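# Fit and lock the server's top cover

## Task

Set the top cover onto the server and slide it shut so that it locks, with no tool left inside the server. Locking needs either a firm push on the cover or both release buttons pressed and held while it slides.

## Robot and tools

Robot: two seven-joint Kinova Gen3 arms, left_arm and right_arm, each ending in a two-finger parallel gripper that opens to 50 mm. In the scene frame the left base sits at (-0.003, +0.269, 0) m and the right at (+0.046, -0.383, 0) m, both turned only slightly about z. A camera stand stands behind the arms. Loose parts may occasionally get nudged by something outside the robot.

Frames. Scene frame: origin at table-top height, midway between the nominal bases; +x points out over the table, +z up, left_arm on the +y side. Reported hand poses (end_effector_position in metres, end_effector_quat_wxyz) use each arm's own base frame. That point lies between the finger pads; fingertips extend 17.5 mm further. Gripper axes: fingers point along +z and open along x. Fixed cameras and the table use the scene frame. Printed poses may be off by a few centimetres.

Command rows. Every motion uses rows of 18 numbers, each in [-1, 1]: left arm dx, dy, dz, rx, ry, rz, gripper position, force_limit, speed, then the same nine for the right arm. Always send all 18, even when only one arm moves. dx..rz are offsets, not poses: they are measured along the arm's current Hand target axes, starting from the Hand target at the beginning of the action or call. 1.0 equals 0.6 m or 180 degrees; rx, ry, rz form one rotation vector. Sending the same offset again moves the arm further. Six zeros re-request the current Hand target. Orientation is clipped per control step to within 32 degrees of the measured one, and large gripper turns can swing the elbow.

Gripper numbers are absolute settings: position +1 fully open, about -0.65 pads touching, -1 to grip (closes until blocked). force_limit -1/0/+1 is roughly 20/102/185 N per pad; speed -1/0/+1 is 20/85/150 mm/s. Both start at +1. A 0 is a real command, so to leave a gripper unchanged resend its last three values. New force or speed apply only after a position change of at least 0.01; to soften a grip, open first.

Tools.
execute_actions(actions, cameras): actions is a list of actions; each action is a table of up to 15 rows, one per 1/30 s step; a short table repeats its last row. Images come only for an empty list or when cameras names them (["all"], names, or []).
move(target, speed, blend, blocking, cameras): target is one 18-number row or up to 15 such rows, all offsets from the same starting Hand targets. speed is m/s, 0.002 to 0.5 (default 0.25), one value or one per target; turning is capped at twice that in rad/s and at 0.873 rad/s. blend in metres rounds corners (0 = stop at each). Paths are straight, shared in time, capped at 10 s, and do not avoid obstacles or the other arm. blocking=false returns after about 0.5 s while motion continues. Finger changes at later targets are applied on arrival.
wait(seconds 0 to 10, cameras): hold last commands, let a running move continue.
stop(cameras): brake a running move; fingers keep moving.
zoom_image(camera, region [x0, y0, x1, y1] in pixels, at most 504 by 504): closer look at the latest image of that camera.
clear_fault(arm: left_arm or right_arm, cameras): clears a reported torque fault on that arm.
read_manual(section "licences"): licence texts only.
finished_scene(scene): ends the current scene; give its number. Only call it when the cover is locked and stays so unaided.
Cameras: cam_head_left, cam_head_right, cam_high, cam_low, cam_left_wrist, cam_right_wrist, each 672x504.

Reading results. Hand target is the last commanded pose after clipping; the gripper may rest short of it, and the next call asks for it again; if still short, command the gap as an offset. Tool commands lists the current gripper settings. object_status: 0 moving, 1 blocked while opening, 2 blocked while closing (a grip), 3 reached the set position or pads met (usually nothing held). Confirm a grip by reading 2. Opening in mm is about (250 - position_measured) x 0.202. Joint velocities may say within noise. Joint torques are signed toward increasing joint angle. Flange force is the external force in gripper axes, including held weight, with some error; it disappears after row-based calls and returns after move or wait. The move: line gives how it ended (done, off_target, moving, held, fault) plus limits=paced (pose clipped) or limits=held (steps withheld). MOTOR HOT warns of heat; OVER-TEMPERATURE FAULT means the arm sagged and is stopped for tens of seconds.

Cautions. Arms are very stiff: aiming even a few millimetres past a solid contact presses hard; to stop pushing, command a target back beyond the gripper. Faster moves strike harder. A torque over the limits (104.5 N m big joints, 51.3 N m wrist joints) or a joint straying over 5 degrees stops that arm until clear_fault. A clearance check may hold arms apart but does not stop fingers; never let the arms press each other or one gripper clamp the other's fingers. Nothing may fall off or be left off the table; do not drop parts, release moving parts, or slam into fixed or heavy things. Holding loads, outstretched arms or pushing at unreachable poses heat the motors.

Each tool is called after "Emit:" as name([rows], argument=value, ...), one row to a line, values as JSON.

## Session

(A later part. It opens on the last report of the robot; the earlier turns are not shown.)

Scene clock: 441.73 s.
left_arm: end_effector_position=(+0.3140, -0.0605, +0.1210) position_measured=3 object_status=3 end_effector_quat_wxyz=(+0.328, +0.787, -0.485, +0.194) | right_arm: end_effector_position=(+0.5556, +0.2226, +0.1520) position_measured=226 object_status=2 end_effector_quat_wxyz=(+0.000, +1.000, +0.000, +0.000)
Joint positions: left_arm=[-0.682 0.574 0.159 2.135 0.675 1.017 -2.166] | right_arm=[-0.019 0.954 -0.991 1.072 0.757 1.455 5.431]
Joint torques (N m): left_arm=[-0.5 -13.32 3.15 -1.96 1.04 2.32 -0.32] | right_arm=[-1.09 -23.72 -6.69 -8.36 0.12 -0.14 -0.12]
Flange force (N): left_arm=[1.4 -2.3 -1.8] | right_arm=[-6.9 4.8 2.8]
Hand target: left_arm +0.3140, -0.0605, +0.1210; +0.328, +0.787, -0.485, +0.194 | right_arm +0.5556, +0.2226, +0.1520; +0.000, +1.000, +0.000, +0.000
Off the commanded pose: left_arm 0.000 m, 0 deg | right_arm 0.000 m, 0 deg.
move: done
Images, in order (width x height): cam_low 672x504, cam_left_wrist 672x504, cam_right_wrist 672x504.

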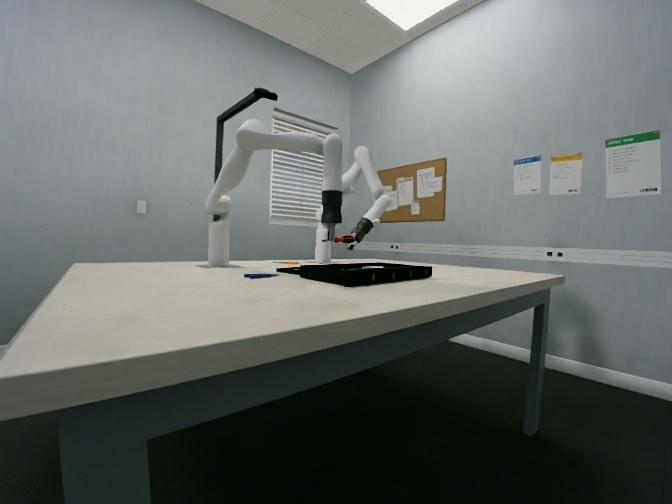

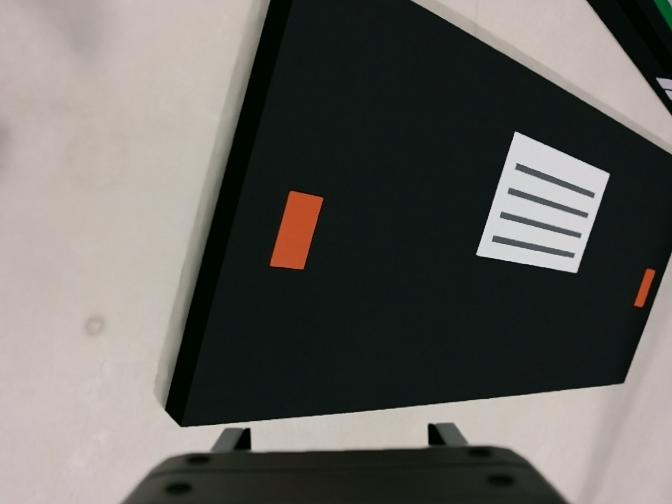

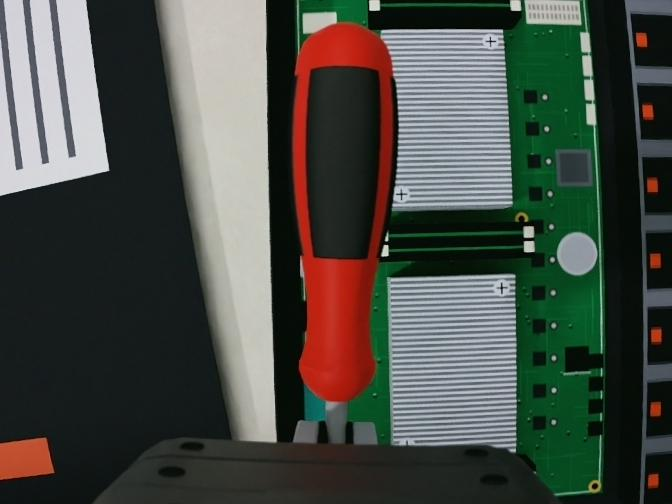

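Emit:
move([
  [0,0,0.0,0,0,0,1,1,1,-0.0877,0.5243,0,0,0,0,-1,-0.5,-0.5],
  [0.5522,-0.4177,0.1543,-0.151,-0.2495,0.611,1,1,1,-0.0877,0.5243,0.18,0,0,0,-1,-0.5,-0.5],
], speed=[0.3,0.3], cameras=["all"])

Scene clock: 546.27 s.
left_arm: end_effector_position=(+0.6860, -0.2572, +0.1791) position_measured=3 object_status=3 end_effector_quat_wxyz=(+0.043, +0.001, +0.999, -0.022) | right_arm: end_effector_position=(+0.5027, -0.0920, +0.0442) position_measured=226 object_status=2 end_effector_quat_wxyz=(+0.000, +1.000, +0.000, +0.000)
Joint positions: left_arm=[0.314 1.252 0.287 0.035 -0.269 1.759 -2.815] | right_arm=[0.669 0.95 -0.967 1.575 0.858 1.089 5.758]
Joint torques (N m): left_arm=[-0.6 -29.19 1.81 -8.03 0.03 -0.26 -0.26] | right_arm=[-1.03 -20.14 -7.3 -6.95 0.11 -0.21 -0.13]
Flange force (N): left_arm=no reading | right_arm=[-6.3 1.1 0.8]
Hand target: left_arm +0.6868, -0.2575, +0.1794; -0.004, +0.001, +1.000, -0.005 | right_arm +0.5027, -0.0920, +0.0442; +0.000, +1.000, +0.000, +0.000
Off the commanded pose: left_arm 0.001 m, 6 deg | right_arm 0.000 m, 0 deg.
elbow stopped short (left arm): the move would have taken joint 4 (elbow) straighter than the controller allows.
move: off_target (left_arm)

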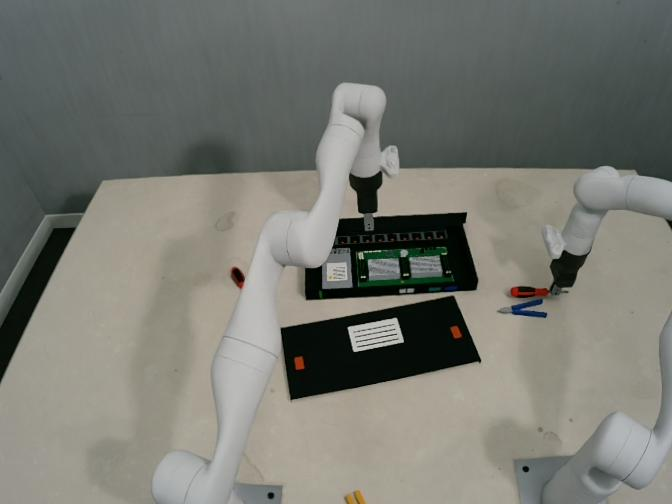

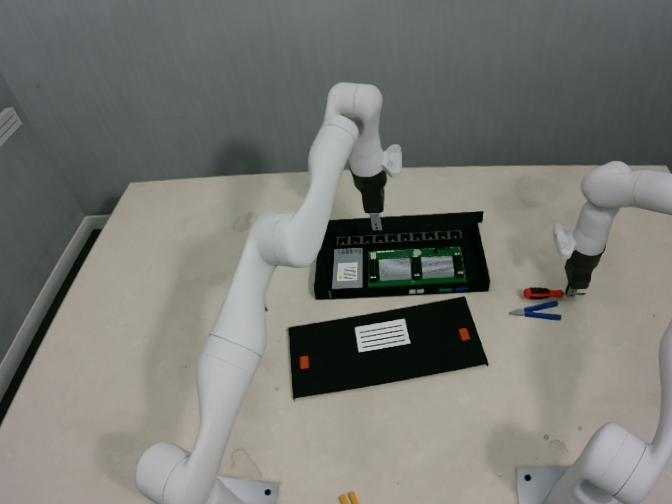

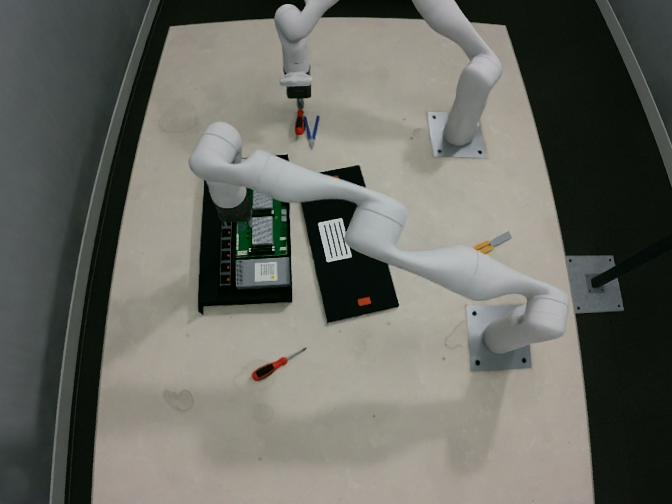

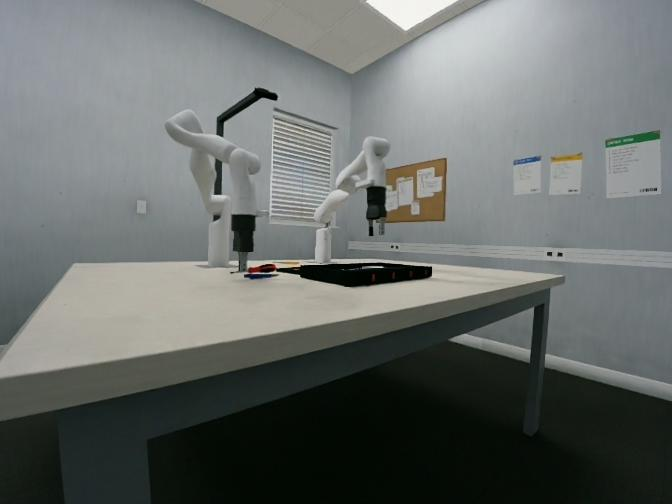

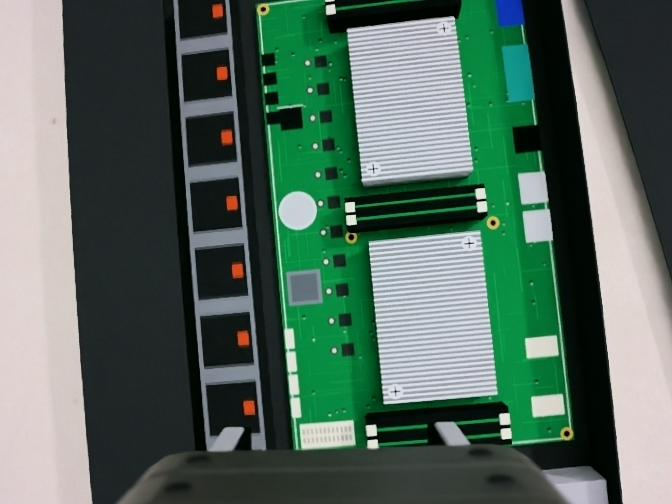

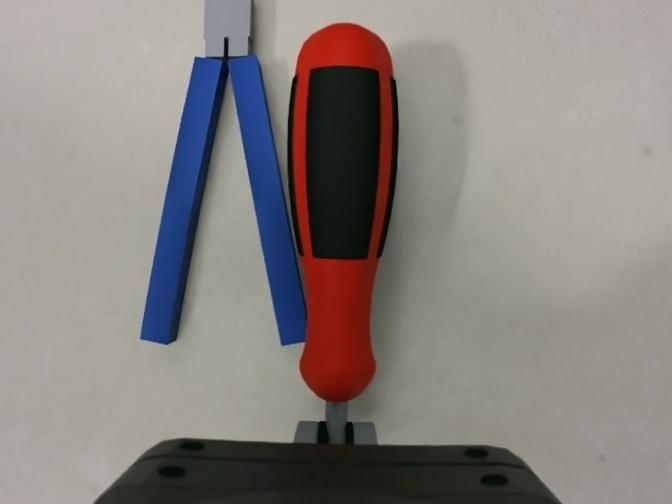

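Emit:
move([
  [0,0,0.0,0,0,0,1,1,1,0.065,0,0,0,0,0,-1,-0.5,-0.5],
  [0,0,0.0,0,0,0,1,1,1,0.065,0,0.0303,0,0,0,-1,-0.5,-0.5],
], speed=[0.1,0.04])

Emit:
zoom_image(camera="cam_left_wrist", region=[50, 0, 300, 440])

Emit:
zoom_image(camera="cam_head_left", region=[290, 200, 490, 310])

Scene clock: 560.10 s.
left_arm: end_effector_position=(+0.6860, -0.2572, +0.1791) position_measured=3 object_status=3 end_effector_quat_wxyz=(+0.043, +0.001, +0.999, -0.022) | right_arm: end_effector_position=(+0.5417, -0.0920, +0.0260) position_measured=226 object_status=2 end_effector_quat_wxyz=(+0.000, +1.000, +0.000, +0.000)
Joint positions: left_arm=[0.314 1.252 0.293 0.035 -0.275 1.759 -2.815] | right_arm=[0.603 1.031 -0.939 1.432 0.874 1.127 5.798]
Joint torques (N m): left_arm=[-0.5 -29.43 1.71 -8.08 0.3 -0.29 -0.25] | right_arm=[-1.03 -22 -7.45 -7.05 0.17 -0.14 -0.12]
Flange force (N): left_arm=no reading | right_arm=[-7.3 0.8 0.9]
Hand target: left_arm +0.6868, -0.2575, +0.1794; -0.004, +0.001, +1.000, -0.005 | right_arm +0.5417, -0.0920, +0.0260; +0.000, +1.000, +0.000, +0.000
Off the commanded pose: left_arm 0.001 m, 6 deg | right_arm 0.000 m, 0 deg.
elbow stopped short (left arm): the move would have taken joint 4 (elbow) straighter than the controller allows.
move: off_target (left_arm)

Scaled by 1.145.
This view is cut from an older image: the scene may have changed since it was taken.

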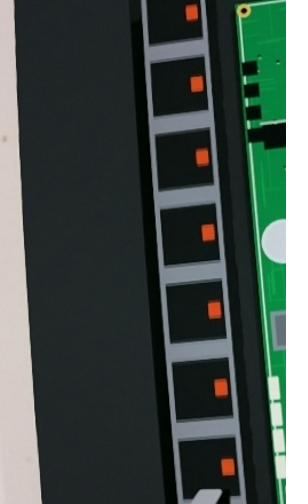

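Scaled by 2.520.
This view is cut from an older image: the scene may have changed since it was taken.

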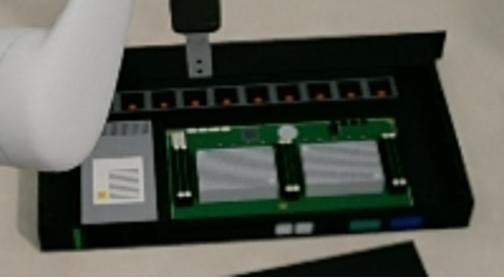

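Emit:
move(target=[0,0,0.0,0,0,0,1,1,1,0,0,0.005,0,0,0,-1,-0.5,-0.5], speed=0.02)

Emit:
move(target=[0,0,0.0,0,0,0,1,1,1,0,0,0.0033,0,0,0,-1,-0.5,-0.5], speed=0.02, cameras=["cam_low","cam_right_wrist"])

Emit:
zoom_image(camera="cam_low", region=[200, 240, 300, 290])

Scene clock: 592.50 s.
left_arm: end_effector_position=(+0.6860, -0.2572, +0.1791) position_measured=3 object_status=3 end_effector_quat_wxyz=(+0.043, +0.001, +0.999, -0.022) | right_arm: end_effector_position=(+0.5417, -0.0921, +0.0230) position_measured=226 object_status=2 end_effector_quat_wxyz=(+0.000, +1.000, +0.000, +0.000)
Joint positions: left_arm=[0.314 1.252 0.296 0.035 -0.277 1.759 -2.815] | right_arm=[0.603 1.035 -0.937 1.434 0.878 1.121 5.796]
Joint velocities: left_arm=[0 0 0.003 0.001 -0.007 0 0.001] | right_arm=[within noise]
Joint torques (N m): left_arm=[-0.46 -29.39 1.89 -8.03 0.02 -0.28 -0.24] | right_arm=[-1.65 -18.28 -6.22 -6.15 0.27 -0.89 -0.19]
Flange force (N): left_arm=no reading | right_arm=[-8.7 1.8 -7.8]
Hand target: left_arm +0.6868, -0.2575, +0.1794; -0.004, +0.001, +1.000, -0.005 | right_arm +0.5417, -0.0920, +0.0230; +0.000, +1.000, +0.000, +0.000
Off the commanded pose: left_arm 0.001 m, 6 deg | right_arm 0.000 m, 0 deg.
elbow stopped short (left arm): the move would have taken joint 4 (elbow) straighter than the controller allows.
move: off_target (left_arm)

Scene clock: 593.20 s.
left_arm: end_effector_position=(+0.6860, -0.2572, +0.1791) position_measured=3 object_status=3 end_effector_quat_wxyz=(+0.043, +0.001, +0.999, -0.022) | right_arm: end_effector_position=(+0.5418, -0.0920, +0.0211) position_measured=226 object_status=2 end_effector_quat_wxyz=(+0.000, +1.000, +0.000, +0.000)
Joint positions: left_arm=[0.314 1.252 0.298 0.035 -0.28 1.759 -2.815] | right_arm=[0.602 1.038 -0.935 1.435 0.881 1.118 5.794]
Joint torques (N m): left_arm=[-0.42 -29.44 1.55 -8.02 0.02 -0.29 -0.24] | right_arm=[-2.71 -2.71 -1.19 -4.04 1.52 -3.93 -0.28]
Flange force (N): left_arm=no reading | right_arm=[-18.5 2.3 -42.9]
Hand target: left_arm +0.6868, -0.2575, +0.1794; -0.004, +0.001, +1.000, -0.005 | right_arm +0.5417, -0.0920, +0.0210; +0.000, +1.000, +0.000, +0.000
Off the commanded pose: left_arm 0.001 m, 6 deg | right_arm 0.000 m, 0 deg.
elbow stopped short (left arm): the move would have taken joint 4 (elbow) straighter than the controller allows.
move: off_target (left_arm)
Images, in order (width x height): cam_low 672x504, cam_right_wrist 672x504.

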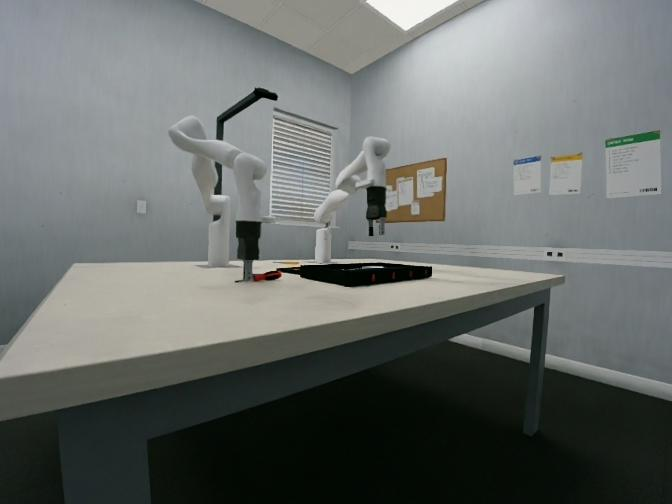

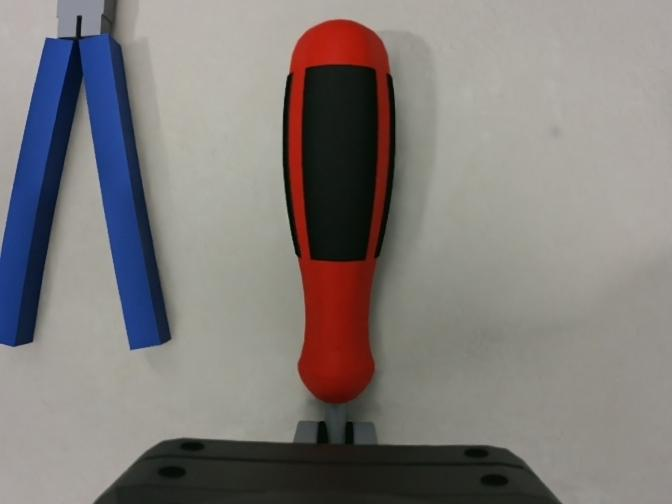

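Scaled by 5.040.

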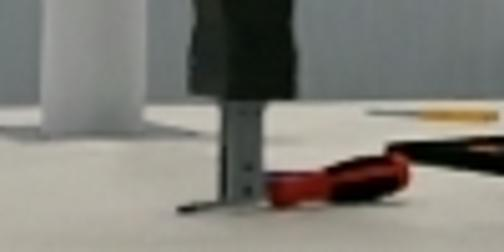

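Emit:
move([
  [0,0,0,0,0,0,1,1,1,0,0,-0.0025,0,0,0,-1,-0.5,-0.5],
  [0,0,0,0,0,0,1,1,1,0,0,-0.0025,0,0,0,0.2,-0.5,-0.5],
  [0.5445,0.396,0.1327,-0.0032,-0.0025,-0.0722,1,1,1,0,0,-0.2,0,0,0,0.2,-0.5,-0.5],
  [0.5445,0.396,0.1327,-0.0032,-0.0025,-0.0722,1,1,1,-0.2003,-0.3208,-0.1317,0,0,-0.0611,1,-0.5,0],
], speed=[0.02,0.05,0.3,0.3], cameras=["all"])

Scene clock: 644.67 s.
left_arm: end_effector_position=(+0.3601, -0.0199, +0.1000) position_measured=3 object_status=3 end_effector_quat_wxyz=(-0.001, -0.112, +0.994, +0.001) | right_arm: end_effector_position=(+0.4217, +0.1005, +0.1000) position_measured=3 object_status=3 end_effector_quat_wxyz=(+0.000, +0.995, +0.096, +0.000)
Joint positions: left_arm=[-0.237 0.404 0.294 2.07 -0.181 0.693 -2.743] | right_arm=[0.392 0.766 -1.095 1.802 0.776 1.077 5.482]
Joint torques (N m): left_arm=[-0.4 -13.35 2.37 -5.04 0.07 0.06 -0.23] | right_arm=[-1.06 -15.75 -6.63 -7.42 0.18 -0.23 -0.14]
Flange force (N): left_arm=[-2.3 -2.3 0.2] | right_arm=[-5.8 2.8 0.4]
Hand target: left_arm +0.3601, -0.0199, +0.1000; -0.001, -0.112, +0.994, +0.001 | right_arm +0.4217, +0.1005, +0.1000; +0.000, +0.995, +0.096, +0.000
Off the commanded pose: left_arm 0.000 m, 0 deg | right_arm 0.000 m, 0 deg.
elbow stopped short (left arm): the move would have taken joint 4 (elbow) straighter than the controller allows.
move: done

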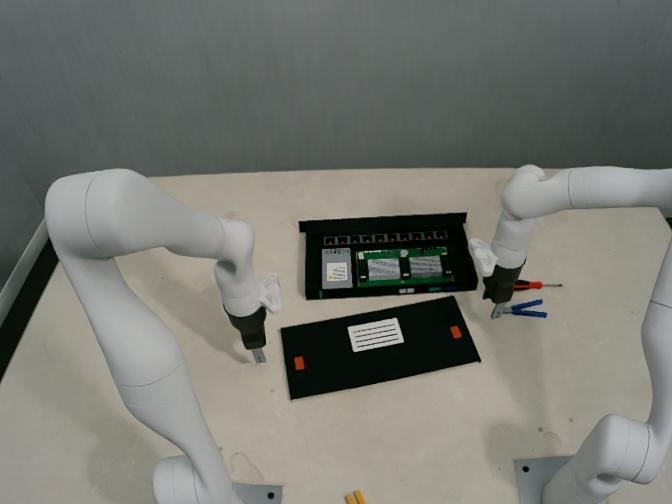

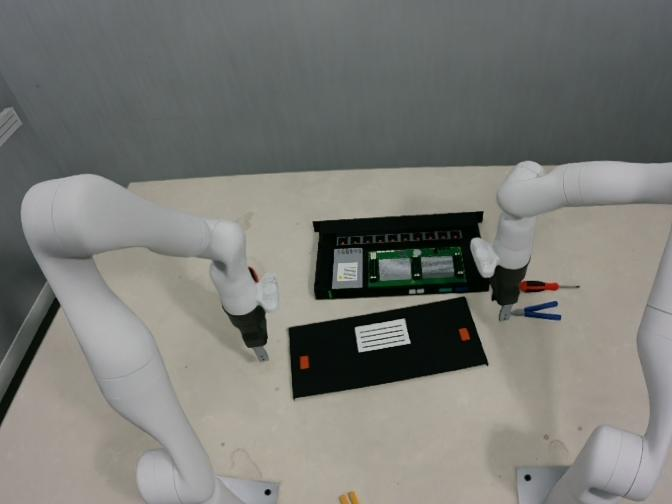

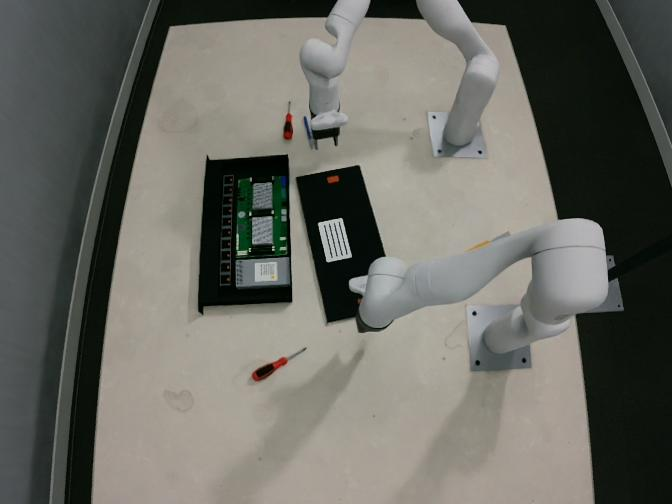

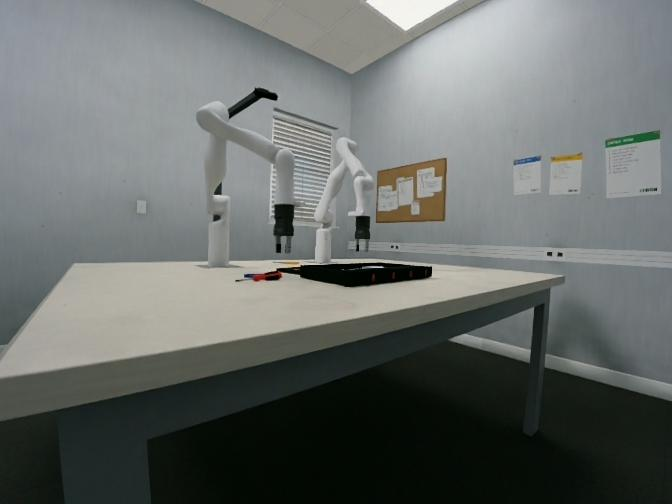

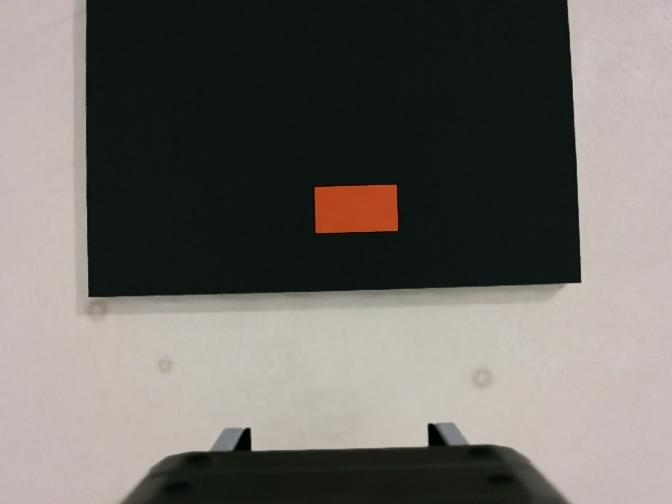

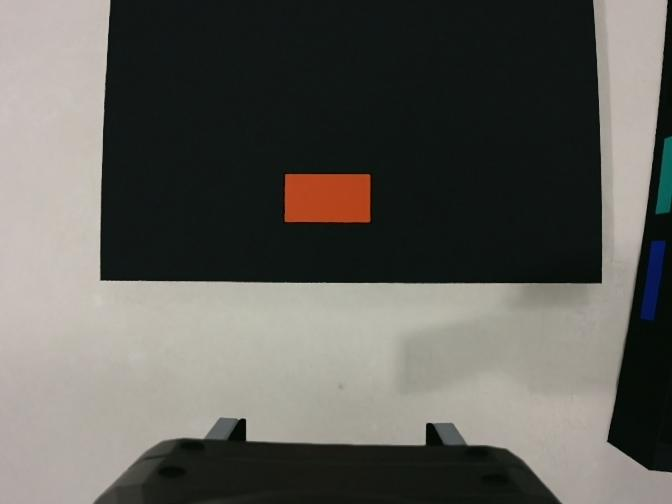

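Emit:
move([
  [-0.0025,-0.0333,0.05,0,0,0,1,1,1,0.0093,-0.0333,0.05,0,0,0,1,-0.5,0],
  [-0.0025,-0.0333,0.115,0,0,0,1,1,1,0.0093,-0.0333,0.115,0,0,0,1,-0.5,0],
  [-0.0025,-0.0333,0.1283,0,0,0,1,1,1,0.0093,-0.0333,0.1283,0,0,0,1,-0.5,0],
], speed=[0.15,0.15,0.02], blend=[0.01,0,0], cameras=["all"])

Scene clock: 691.90 s.
left_arm: end_effector_position=(+0.3659, -0.0389, +0.0231) position_measured=3 object_status=3 end_effector_quat_wxyz=(-0.001, -0.112, +0.994, +0.001) | right_arm: end_effector_position=(+0.4233, +0.1212, +0.0230) position_measured=3 object_status=3 end_effector_quat_wxyz=(+0.000, +0.995, +0.096, +0.000)
Joint positions: left_arm=[-0.118 0.591 0.215 2.116 -0.273 0.461 -2.609] | right_arm=[0.275 0.896 -0.977 1.846 0.93 0.94 5.334]
Joint torques (N m): left_arm=[-0.38 -15.08 2.45 -3.23 0.08 -0.09 -0.3] | right_arm=[-1.01 -17.13 -6.69 -5.9 0.21 -0.19 -0.16]
Flange force (N): left_arm=[-1.3 -2.7 1.1] | right_arm=[-5.0 3.0 -0.7]
Hand target: left_arm +0.3659, -0.0389, +0.0230; -0.001, -0.112, +0.994, +0.001 | right_arm +0.4233, +0.1212, +0.0230; +0.000, +0.995, +0.096, +0.000
Off the commanded pose: left_arm 0.000 m, 0 deg | right_arm 0.000 m, 0 deg.
move: done

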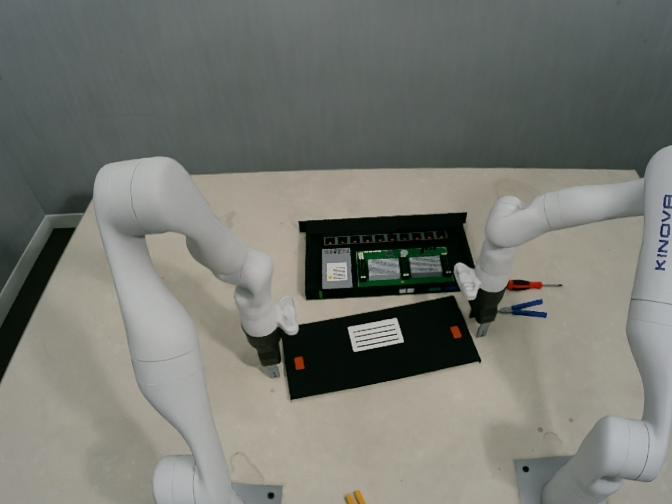

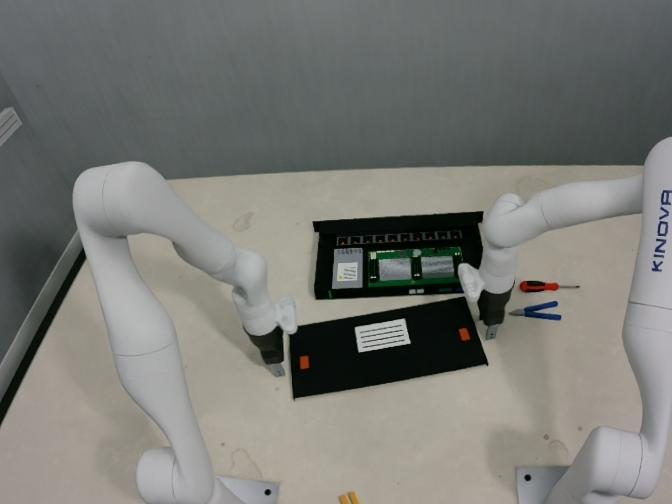

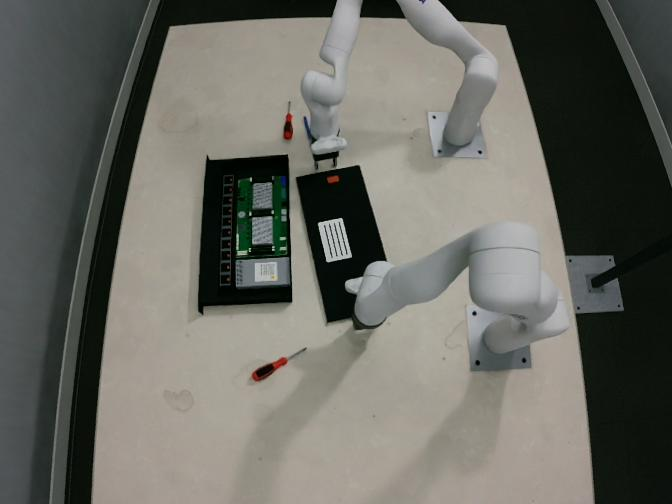

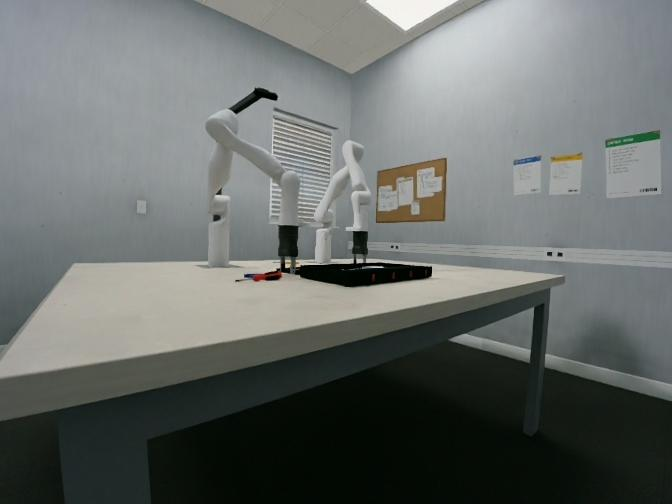

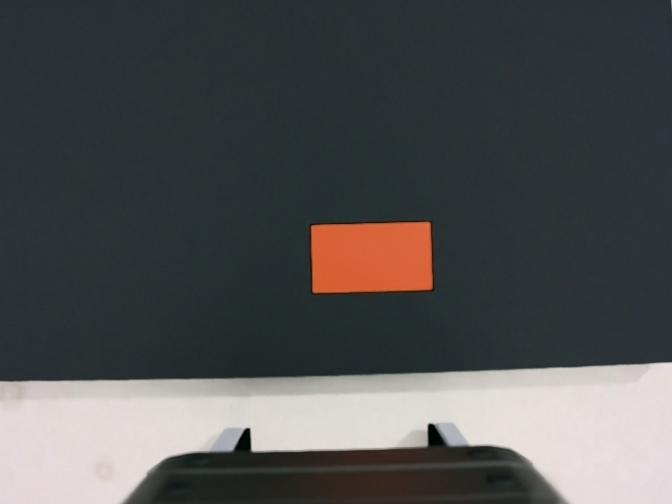

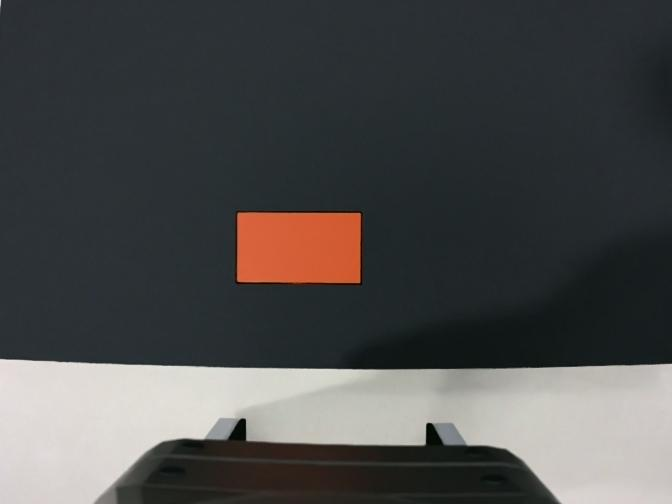

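Emit:
move(target=[0,-0.0217,0,0,0,0,1,1,1,0,-0.0217,0,0,0,0,1,-0.5,0], speed=0.05)

Emit:
move(target=[0,-0.0042,0,0,0,0,1,1,1,0,-0.0042,0,0,0,0,1,-0.5,0], speed=0.01, cameras=["cam_left_wrist","cam_right_wrist"])

Scene clock: 704.40 s.
left_arm: end_effector_position=(+0.3688, -0.0516, +0.0230) position_measured=3 object_status=3 end_effector_quat_wxyz=(-0.001, -0.112, +0.994, +0.001) | right_arm: end_effector_position=(+0.4208, +0.1339, +0.0230) position_measured=3 object_status=3 end_effector_quat_wxyz=(+0.000, +0.995, +0.096, +0.000)
Joint positions: left_arm=[-0.082 0.596 0.213 2.102 -0.268 0.47 -2.581] | right_arm=[0.244 0.897 -0.976 1.841 0.928 0.942 5.307]
Joint torques (N m): left_arm=[-0.25 -15.36 2.46 -3.17 0.05 0.09 -0.24] | right_arm=[-1.04 -17.29 -6.77 -6.03 0.12 -0.22 -0.15]
Flange force (N): left_arm=[-1.6 -2.3 1.5] | right_arm=[-5.2 3.2 -0.2]
Hand target: left_arm +0.3688, -0.0516, +0.0230; -0.001, -0.112, +0.994, +0.001 | right_arm +0.4208, +0.1340, +0.0230; +0.000, +0.995, +0.096, +0.000
Off the commanded pose: left_arm 0.000 m, 0 deg | right_arm 0.000 m, 0 deg.
move: done

Scene clock: 705.10 s.
left_arm: end_effector_position=(+0.3693, -0.0540, +0.0230) position_measured=3 object_status=3 end_effector_quat_wxyz=(-0.001, -0.112, +0.994, +0.001) | right_arm: end_effector_position=(+0.4204, +0.1364, +0.0230) position_measured=3 object_status=3 end_effector_quat_wxyz=(+0.000, +0.995, +0.096, +0.000)
Joint positions: left_arm=[-0.075 0.597 0.213 2.099 -0.267 0.472 -2.576] | right_arm=[0.238 0.898 -0.976 1.84 0.928 0.942 5.302]
Joint torques (N m): left_arm=[0.35 -15.17 3.43 -3.33 0.26 -0.25 -0.49] | right_arm=[-1.19 -17.2 -6.73 -5.93 0.13 -0.26 -0.12]
Flange force (N): left_arm=[-1.5 -1.3 1.1] | right_arm=[-5.1 3.5 -0.6]
Hand target: left_arm +0.3693, -0.0541, +0.0230; -0.001, -0.112, +0.994, +0.001 | right_arm +0.4204, +0.1364, +0.0230; +0.000, +0.995, +0.096, +0.000
Off the commanded pose: left_arm 0.000 m, 0 deg | right_arm 0.000 m, 0 deg.
move: done
Images, in order (width x height): cam_left_wrist 672x504, cam_right_wrist 672x504.

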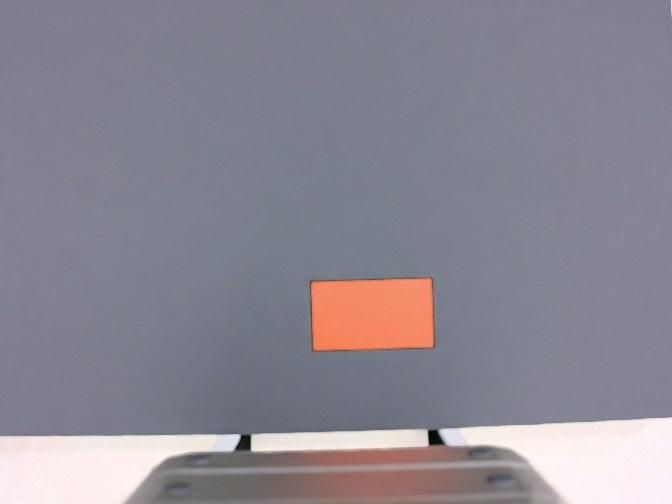

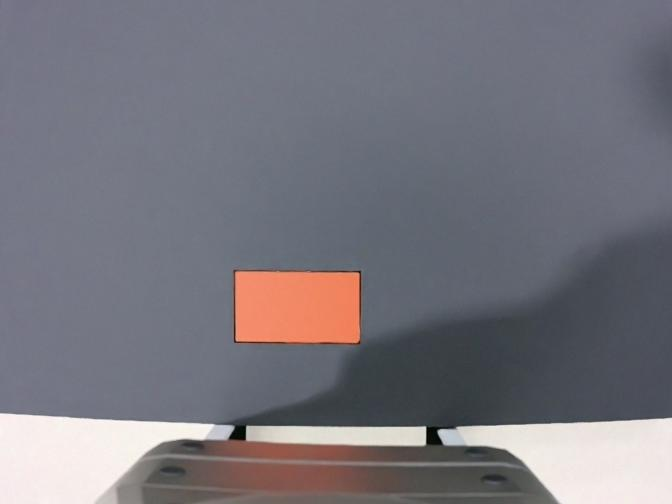

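Emit:
move(target=[0,0,0,0,0,0,1,1,1,0,-0.0025,0,0,0,0,1,-0.5,0], speed=0.01)

Emit:
move(target=[0,0,0,0,0,0,1,1,1,0,-0.0017,0,0,0,0,1,-0.5,0], speed=0.01)

Scene clock: 720.00 s.
left_arm: end_effector_position=(+0.3693, -0.0541, +0.0230) position_measured=3 object_status=3 end_effector_quat_wxyz=(-0.001, -0.112, +0.994, +0.001) | right_arm: end_effector_position=(+0.4201, +0.1378, +0.0230) position_measured=3 object_status=3 end_effector_quat_wxyz=(+0.000, +0.995, +0.096, +0.000)
Joint positions: left_arm=[-0.075 0.597 0.213 2.099 -0.267 0.472 -2.576] | right_arm=[0.235 0.898 -0.975 1.84 0.928 0.943 5.299]
Joint torques (N m): left_arm=[2.35 -14.18 5.6 -3.48 0.88 -0.88 -0.5] | right_arm=[-6.17 -14.13 -11.5 -6.45 -1.72 -4.25 -0.55]
Flange force (N): left_arm=[-2.1 4.2 -1.6] | right_arm=[-5.8 16.0 -6.2]
Hand target: left_arm +0.3693, -0.0541, +0.0230; -0.001, -0.112, +0.994, +0.001 | right_arm +0.4201, +0.1379, +0.0230; +0.000, +0.995, +0.096, +0.000
Off the commanded pose: left_arm 0.000 m, 0 deg | right_arm 0.000 m, 0 deg.
move: done

Scene clock: 720.70 s.
left_arm: end_effector_position=(+0.3693, -0.0540, +0.0230) position_measured=3 object_status=3 end_effector_quat_wxyz=(-0.001, -0.112, +0.994, +0.001) | right_arm: end_effector_position=(+0.4199, +0.1389, +0.0230) position_measured=3 object_status=3 end_effector_quat_wxyz=(+0.000, +0.995, +0.096, +0.000)
Joint positions: left_arm=[-0.075 0.597 0.213 2.099 -0.267 0.472 -2.576] | right_arm=[0.232 0.898 -0.975 1.839 0.928 0.943 5.297]
Joint torques (N m): left_arm=[4.13 -13.43 7.82 -3.57 1.44 -1.57 -0.71] | right_arm=[-9 -12.37 -14.02 -7 -2.68 -6.62 -0.82]
Flange force (N): left_arm=[-2.9 8.4 -3.6] | right_arm=[-6.8 23.2 -9.9]
Hand target: left_arm +0.3693, -0.0541, +0.0230; -0.001, -0.112, +0.994, +0.001 | right_arm +0.4199, +0.1389, +0.0230; +0.000, +0.995, +0.096, +0.000
Off the commanded pose: left_arm 0.000 m, 0 deg | right_arm 0.000 m, 0 deg.
move: done

Emit:
move(target=[0,-0.0033,0,0,0,0,1,1,1,0,-0.0033,0,0,0,0,1,-0.5,0], speed=0.01)

Emit:
move(target=[0,0,-0.01,0,0,0,1,1,1,0,0,-0.01,0,0,0,1,-0.5,0], speed=0.02, cameras=["cam_left_wrist","cam_right_wrist","cam_low","cam_head_left"])

Emit:
zoom_image(camera="cam_low", region=[240, 220, 460, 300])

Scene clock: 732.53 s.
left_arm: end_effector_position=(+0.3698, -0.0559, +0.0230) position_measured=3 object_status=3 end_effector_quat_wxyz=(-0.001, -0.112, +0.994, +0.001) | right_arm: end_effector_position=(+0.4195, +0.1408, +0.0230) position_measured=3 object_status=3 end_effector_quat_wxyz=(+0.000, +0.995, +0.096, +0.000)
Joint positions: left_arm=[-0.07 0.598 0.213 2.097 -0.266 0.473 -2.572] | right_arm=[0.228 0.898 -0.975 1.838 0.928 0.943 5.293]
Joint torques (N m): left_arm=[13.28 -11.4 18.8 -6.75 5.42 -6.36 -0.37] | right_arm=[-17.14 -7.28 -21.59 -7.73 -5.57 -13.08 -1.42]
Flange force (N): left_arm=[-4.9 35.1 -12.6] | right_arm=[-7.9 43.3 -19.5]
Hand target: left_arm +0.3698, -0.0560, +0.0230; -0.001, -0.112, +0.994, +0.001 | right_arm +0.4195, +0.1409, +0.0230; +0.000, +0.995, +0.096, +0.000
Off the commanded pose: left_arm 0.000 m, 0 deg | right_arm 0.000 m, 0 deg.
move: done

Scene clock: 733.27 s.
left_arm: end_effector_position=(+0.3698, -0.0560, +0.0290) position_measured=3 object_status=3 end_effector_quat_wxyz=(-0.001, -0.112, +0.994, +0.001) | right_arm: end_effector_position=(+0.4195, +0.1408, +0.0289) position_measured=3 object_status=3 end_effector_quat_wxyz=(+0.000, +0.995, +0.096, +0.000)
Joint positions: left_arm=[-0.075 0.584 0.22 2.093 -0.261 0.491 -2.577] | right_arm=[0.233 0.888 -0.985 1.835 0.915 0.954 5.302]
Joint torques (N m): left_arm=[13.16 -17.79 19.33 -9.02 5.37 -6.59 -0.47] | right_arm=[-15.97 -14.78 -24.16 -10.16 -5.98 -11.74 -1.33]
Flange force (N): left_arm=[-6.5 33.7 4.2] | right_arm=[-7.1 40.3 2.5]
Hand target: left_arm +0.3698, -0.0560, +0.0290; -0.001, -0.112, +0.994, +0.001 | right_arm +0.4195, +0.1409, +0.0290; +0.000, +0.995, +0.096, +0.000
Off the commanded pose: left_arm 0.000 m, 0 deg | right_arm 0.000 m, 0 deg.
move: done
Images, in order (width x height): cam_head_left 672x504, cam_low 672x504, cam_left_wrist 672x504, cam_right_wrist 672x504.

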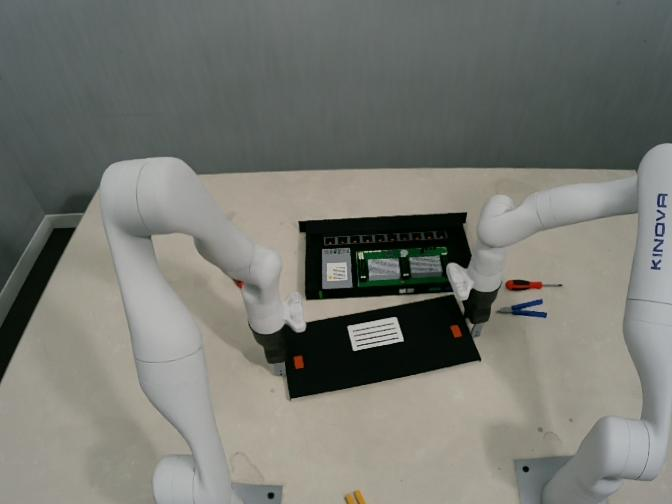

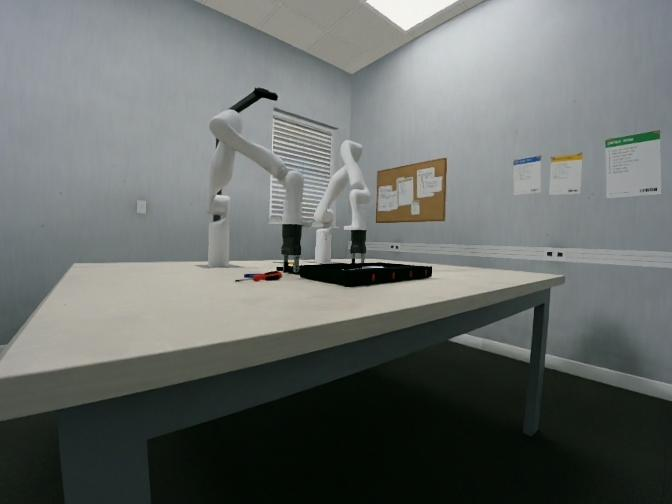

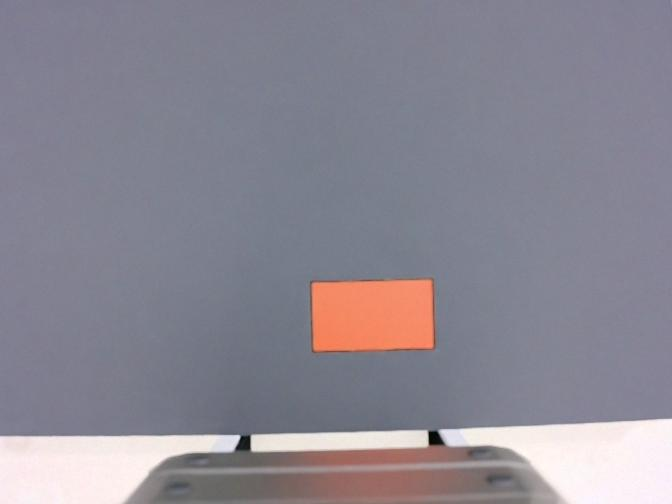

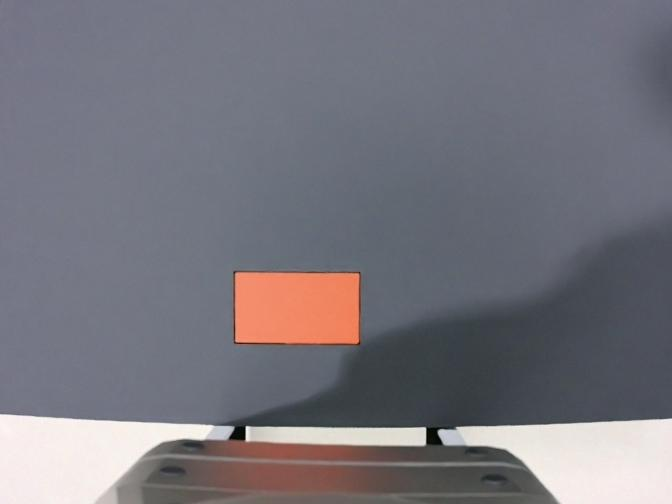

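Scaled by 2.291.

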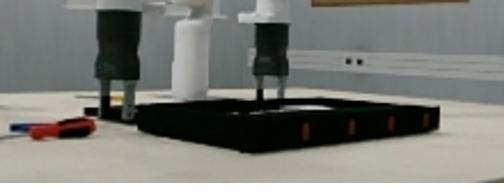

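Emit:
move(target=[0,0,-0.1167,0,0,0,1,1,1,0,0,-0.1167,0,0,0,1,-0.5,0], speed=0.07)

Emit:
move(target=[-0.1395,-0.0475,0,0,0,0.018,1,1,1,0.0955,0.0448,0,0,0,0.018,1,-0.5,0], speed=0.08, cameras=["cam_high","cam_low"])

Scene clock: 865.60 s.
left_arm: end_effector_position=(+0.3699, -0.0561, +0.0990) position_measured=3 object_status=3 end_effector_quat_wxyz=(-0.001, -0.112, +0.994, +0.001) | right_arm: end_effector_position=(+0.4195, +0.1409, +0.0990) position_measured=3 object_status=3 end_effector_quat_wxyz=(+0.000, +0.995, +0.096, +0.000)
Joint positions: left_arm=[-0.134 0.43 0.292 2.029 -0.187 0.709 -2.642] | right_arm=[0.288 0.78 -1.085 1.773 0.779 1.089 5.402]
Joint torques (N m): left_arm=[14.17 -15.42 18.89 -10.76 8.02 -5.77 -0.67] | right_arm=[-16.69 -14.35 -23.24 -12.58 -7.52 -11.67 -1.43]
Flange force (N): left_arm=[-7.1 36.1 2.7] | right_arm=[-8.0 42.3 2.9]
Hand target: left_arm +0.3699, -0.0561, +0.0990; -0.001, -0.112, +0.994, +0.001 | right_arm +0.4195, +0.1409, +0.0990; +0.000, +0.995, +0.096, +0.000
Off the commanded pose: left_arm 0.000 m, 0 deg | right_arm 0.000 m, 0 deg.
move: done

Scene clock: 867.17 s.
left_arm: end_effector_position=(+0.4578, -0.0652, +0.0989) position_measured=3 object_status=3 end_effector_quat_wxyz=(-0.001, -0.084, +0.996, +0.001) | right_arm: end_effector_position=(+0.4809, +0.1254, +0.0990) position_measured=3 object_status=3 end_effector_quat_wxyz=(+0.000, +0.998, +0.067, +0.000)
Joint positions: left_arm=[-0.11 0.588 0.298 1.735 -0.219 0.853 -2.687] | right_arm=[0.278 0.858 -1.041 1.578 0.787 1.174 5.486]
Joint torques (N m): left_arm=[15.18 -19.83 20 -10.63 9.17 -5.09 0.12] | right_arm=[-17.34 -17.51 -23.33 -10 -8.08 -9.64 -1.29]
Flange force (N): left_arm=[-5.6 33.0 3.4] | right_arm=[-6.2 38.4 3.3]
Hand target: left_arm +0.4578, -0.0653, +0.0989; -0.001, -0.084, +0.996, +0.001 | right_arm +0.4809, +0.1254, +0.0990; +0.000, +0.998, +0.067, +0.000
Off the commanded pose: left_arm 0.000 m, 0 deg | right_arm 0.000 m, 0 deg.
move: done
Images, in order (width x height): cam_high 672x504, cam_low 672x504.

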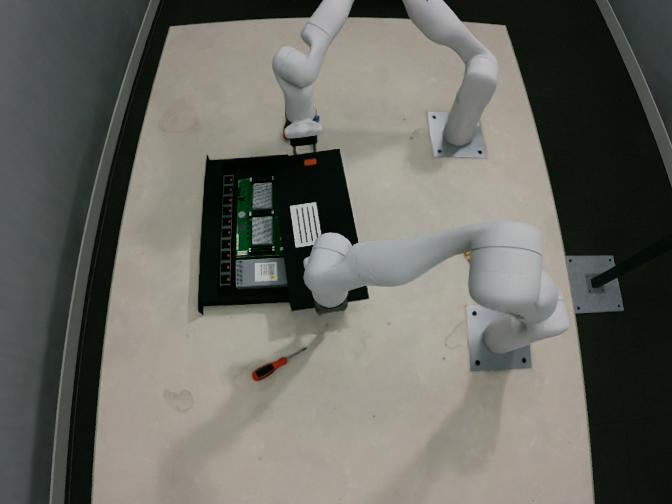

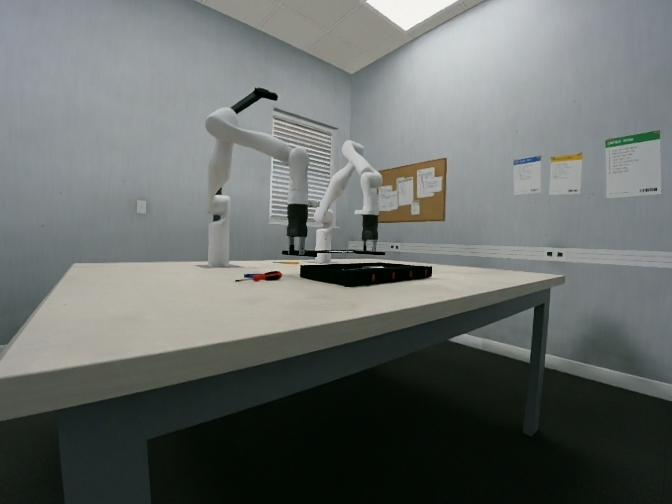

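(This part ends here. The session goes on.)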